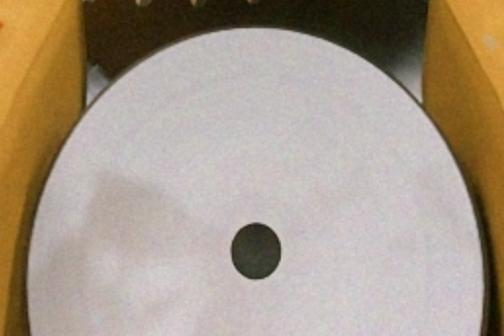

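Call:
{"op": "move", "data": {
  "target": [
    [0.0037,0.0,0,-0.0012,0.022,-0.0016,-0.8,0,0,0,0,0,0,1.0],
    [0.0073,0.0,0,-0.0024,0.044,-0.0032,-0.8,0,0,0,0,0,0,1.0],
    [0.0092,0.0,0,-0.003,0.055,-0.004,-0.8,0,0,0,0,0,0,1.0],
    [0.0037,0.0,-0.002,-0.0012,0.022,-0.0016,-0.8,0,0,0,0,0,0,1.0],
    [0.0064,0.0,-0.003,-0.0021,0.0385,-0.0028,-0.8,0,0,0,0,0,0,1.0]
  ],
  "speed": 0.05,
  "blend": 0.001
}}

Scene clock: 3283.03 s.
left_arm: end_effector_position=(+0.2581, -0.0794, +0.1746) grip_measured=-0.460 end_effector_quat_wxyz=(+0.519, -0.034, +0.854, -0.005) | right_arm: end_effector_position=(+0.3327, +0.0226, +0.1405) grip_measured=+1.000 end_effector_quat_wxyz=(+0.668, +0.190, +0.702, -0.157)
Joint positions: left_arm=[-0.656 0.731 0.506 -0.365 -0.596 -0.41 0.023] | right_arm=[0.507 1.545 0.25 1.188 1 0.123 0.093]
Joint torques (N m): left_arm=[1.02 1.92 7.02 1.8 0.13 -0.01] | right_arm=[-0.25 -5.53 6.54 1.91 0.08 0.04]
Heat: left arm: 45 °C; right arm: 45 °C.
Hand target: left_arm +0.2559, -0.0811, +0.1591; +0.489, -0.020, +0.872, +0.000 | right_arm +0.3347, +0.0238, +0.1459; +0.674, +0.195, +0.696, -0.151
Off the commanded pose: left_arm 0.016 m, 4 deg | right_arm 0.006 m, 1 deg.
move: off_target (left_arm)

Call:
{"op": "move", "data": {
  "target": [
    [-0.0055,0,0,0.0018,-0.033,0.0024,-0.8,0,0,0,0,0,0,1.0],
    [0,0,0,0,0,0,-0.8,0,0,0,0,0,0,1.0],
    [0,-0.0014,0,0.0069,0,-0.0047,-0.8,0,0,0,0,0,0,1.0],
    [-0.0055,-0.0014,0,0.0087,-0.033,-0.0023,-0.8,0,0,0,0,0,0,1.0],
    [-0.0055,-0.0028,0,0.0156,-0.033,-0.0069,-0.8,0,0,0,0,0,0,1.0],
    [0,-0.0028,0,0.0138,0,-0.0093,-0.8,0,0,0,0,0,0,1.0],
    [0,0.0014,-0.002,-0.0069,0,0.0047,-0.8,0,0,0,0,0,0,1.0],
    [-0.0055,0.0014,-0.002,-0.0051,-0.033,0.0071,-0.8,0,0,0,0,0,0,1.0],
    [-0.0028,0,-0.003,0.0009,-0.0165,0.0012,-0.8,0,0,0,0,0,0,1.0]
  ],
  "speed": 0.06,
  "blend": 0.001
}}

Scene clock: 3303.03 s.
left_arm: end_effector_position=(+0.2585, -0.0794, +0.1749) grip_measured=-0.460 end_effector_quat_wxyz=(+0.545, -0.038, +0.837, -0.005) | right_arm: end_effector_position=(+0.3327, +0.0226, +0.1405) grip_measured=+1.000 end_effector_quat_wxyz=(+0.668, +0.190, +0.702, -0.157)
Joint positions: left_arm=[-0.683 0.705 0.45 -0.278 -0.647 -0.396 0.023] | right_arm=[0.507 1.545 0.25 1.188 1 0.123 0.093]
Joint torques (N m): left_arm=[0.65 1.46 7.04 1.58 0.16 -0.06] | right_arm=[-0.21 -5.53 6.56 1.91 0.08 0.04]
Heat: left arm: 45 °C; right arm: 45 °C.
Hand target: left_arm +0.2542, -0.0812, +0.1573; +0.512, -0.021, +0.859, +0.002 | right_arm +0.3347, +0.0238, +0.1459; +0.674, +0.195, +0.696, -0.151
Off the commanded pose: left_arm 0.018 m, 5 deg | right_arm 0.006 m, 1 deg.
move: off_target (left_arm)


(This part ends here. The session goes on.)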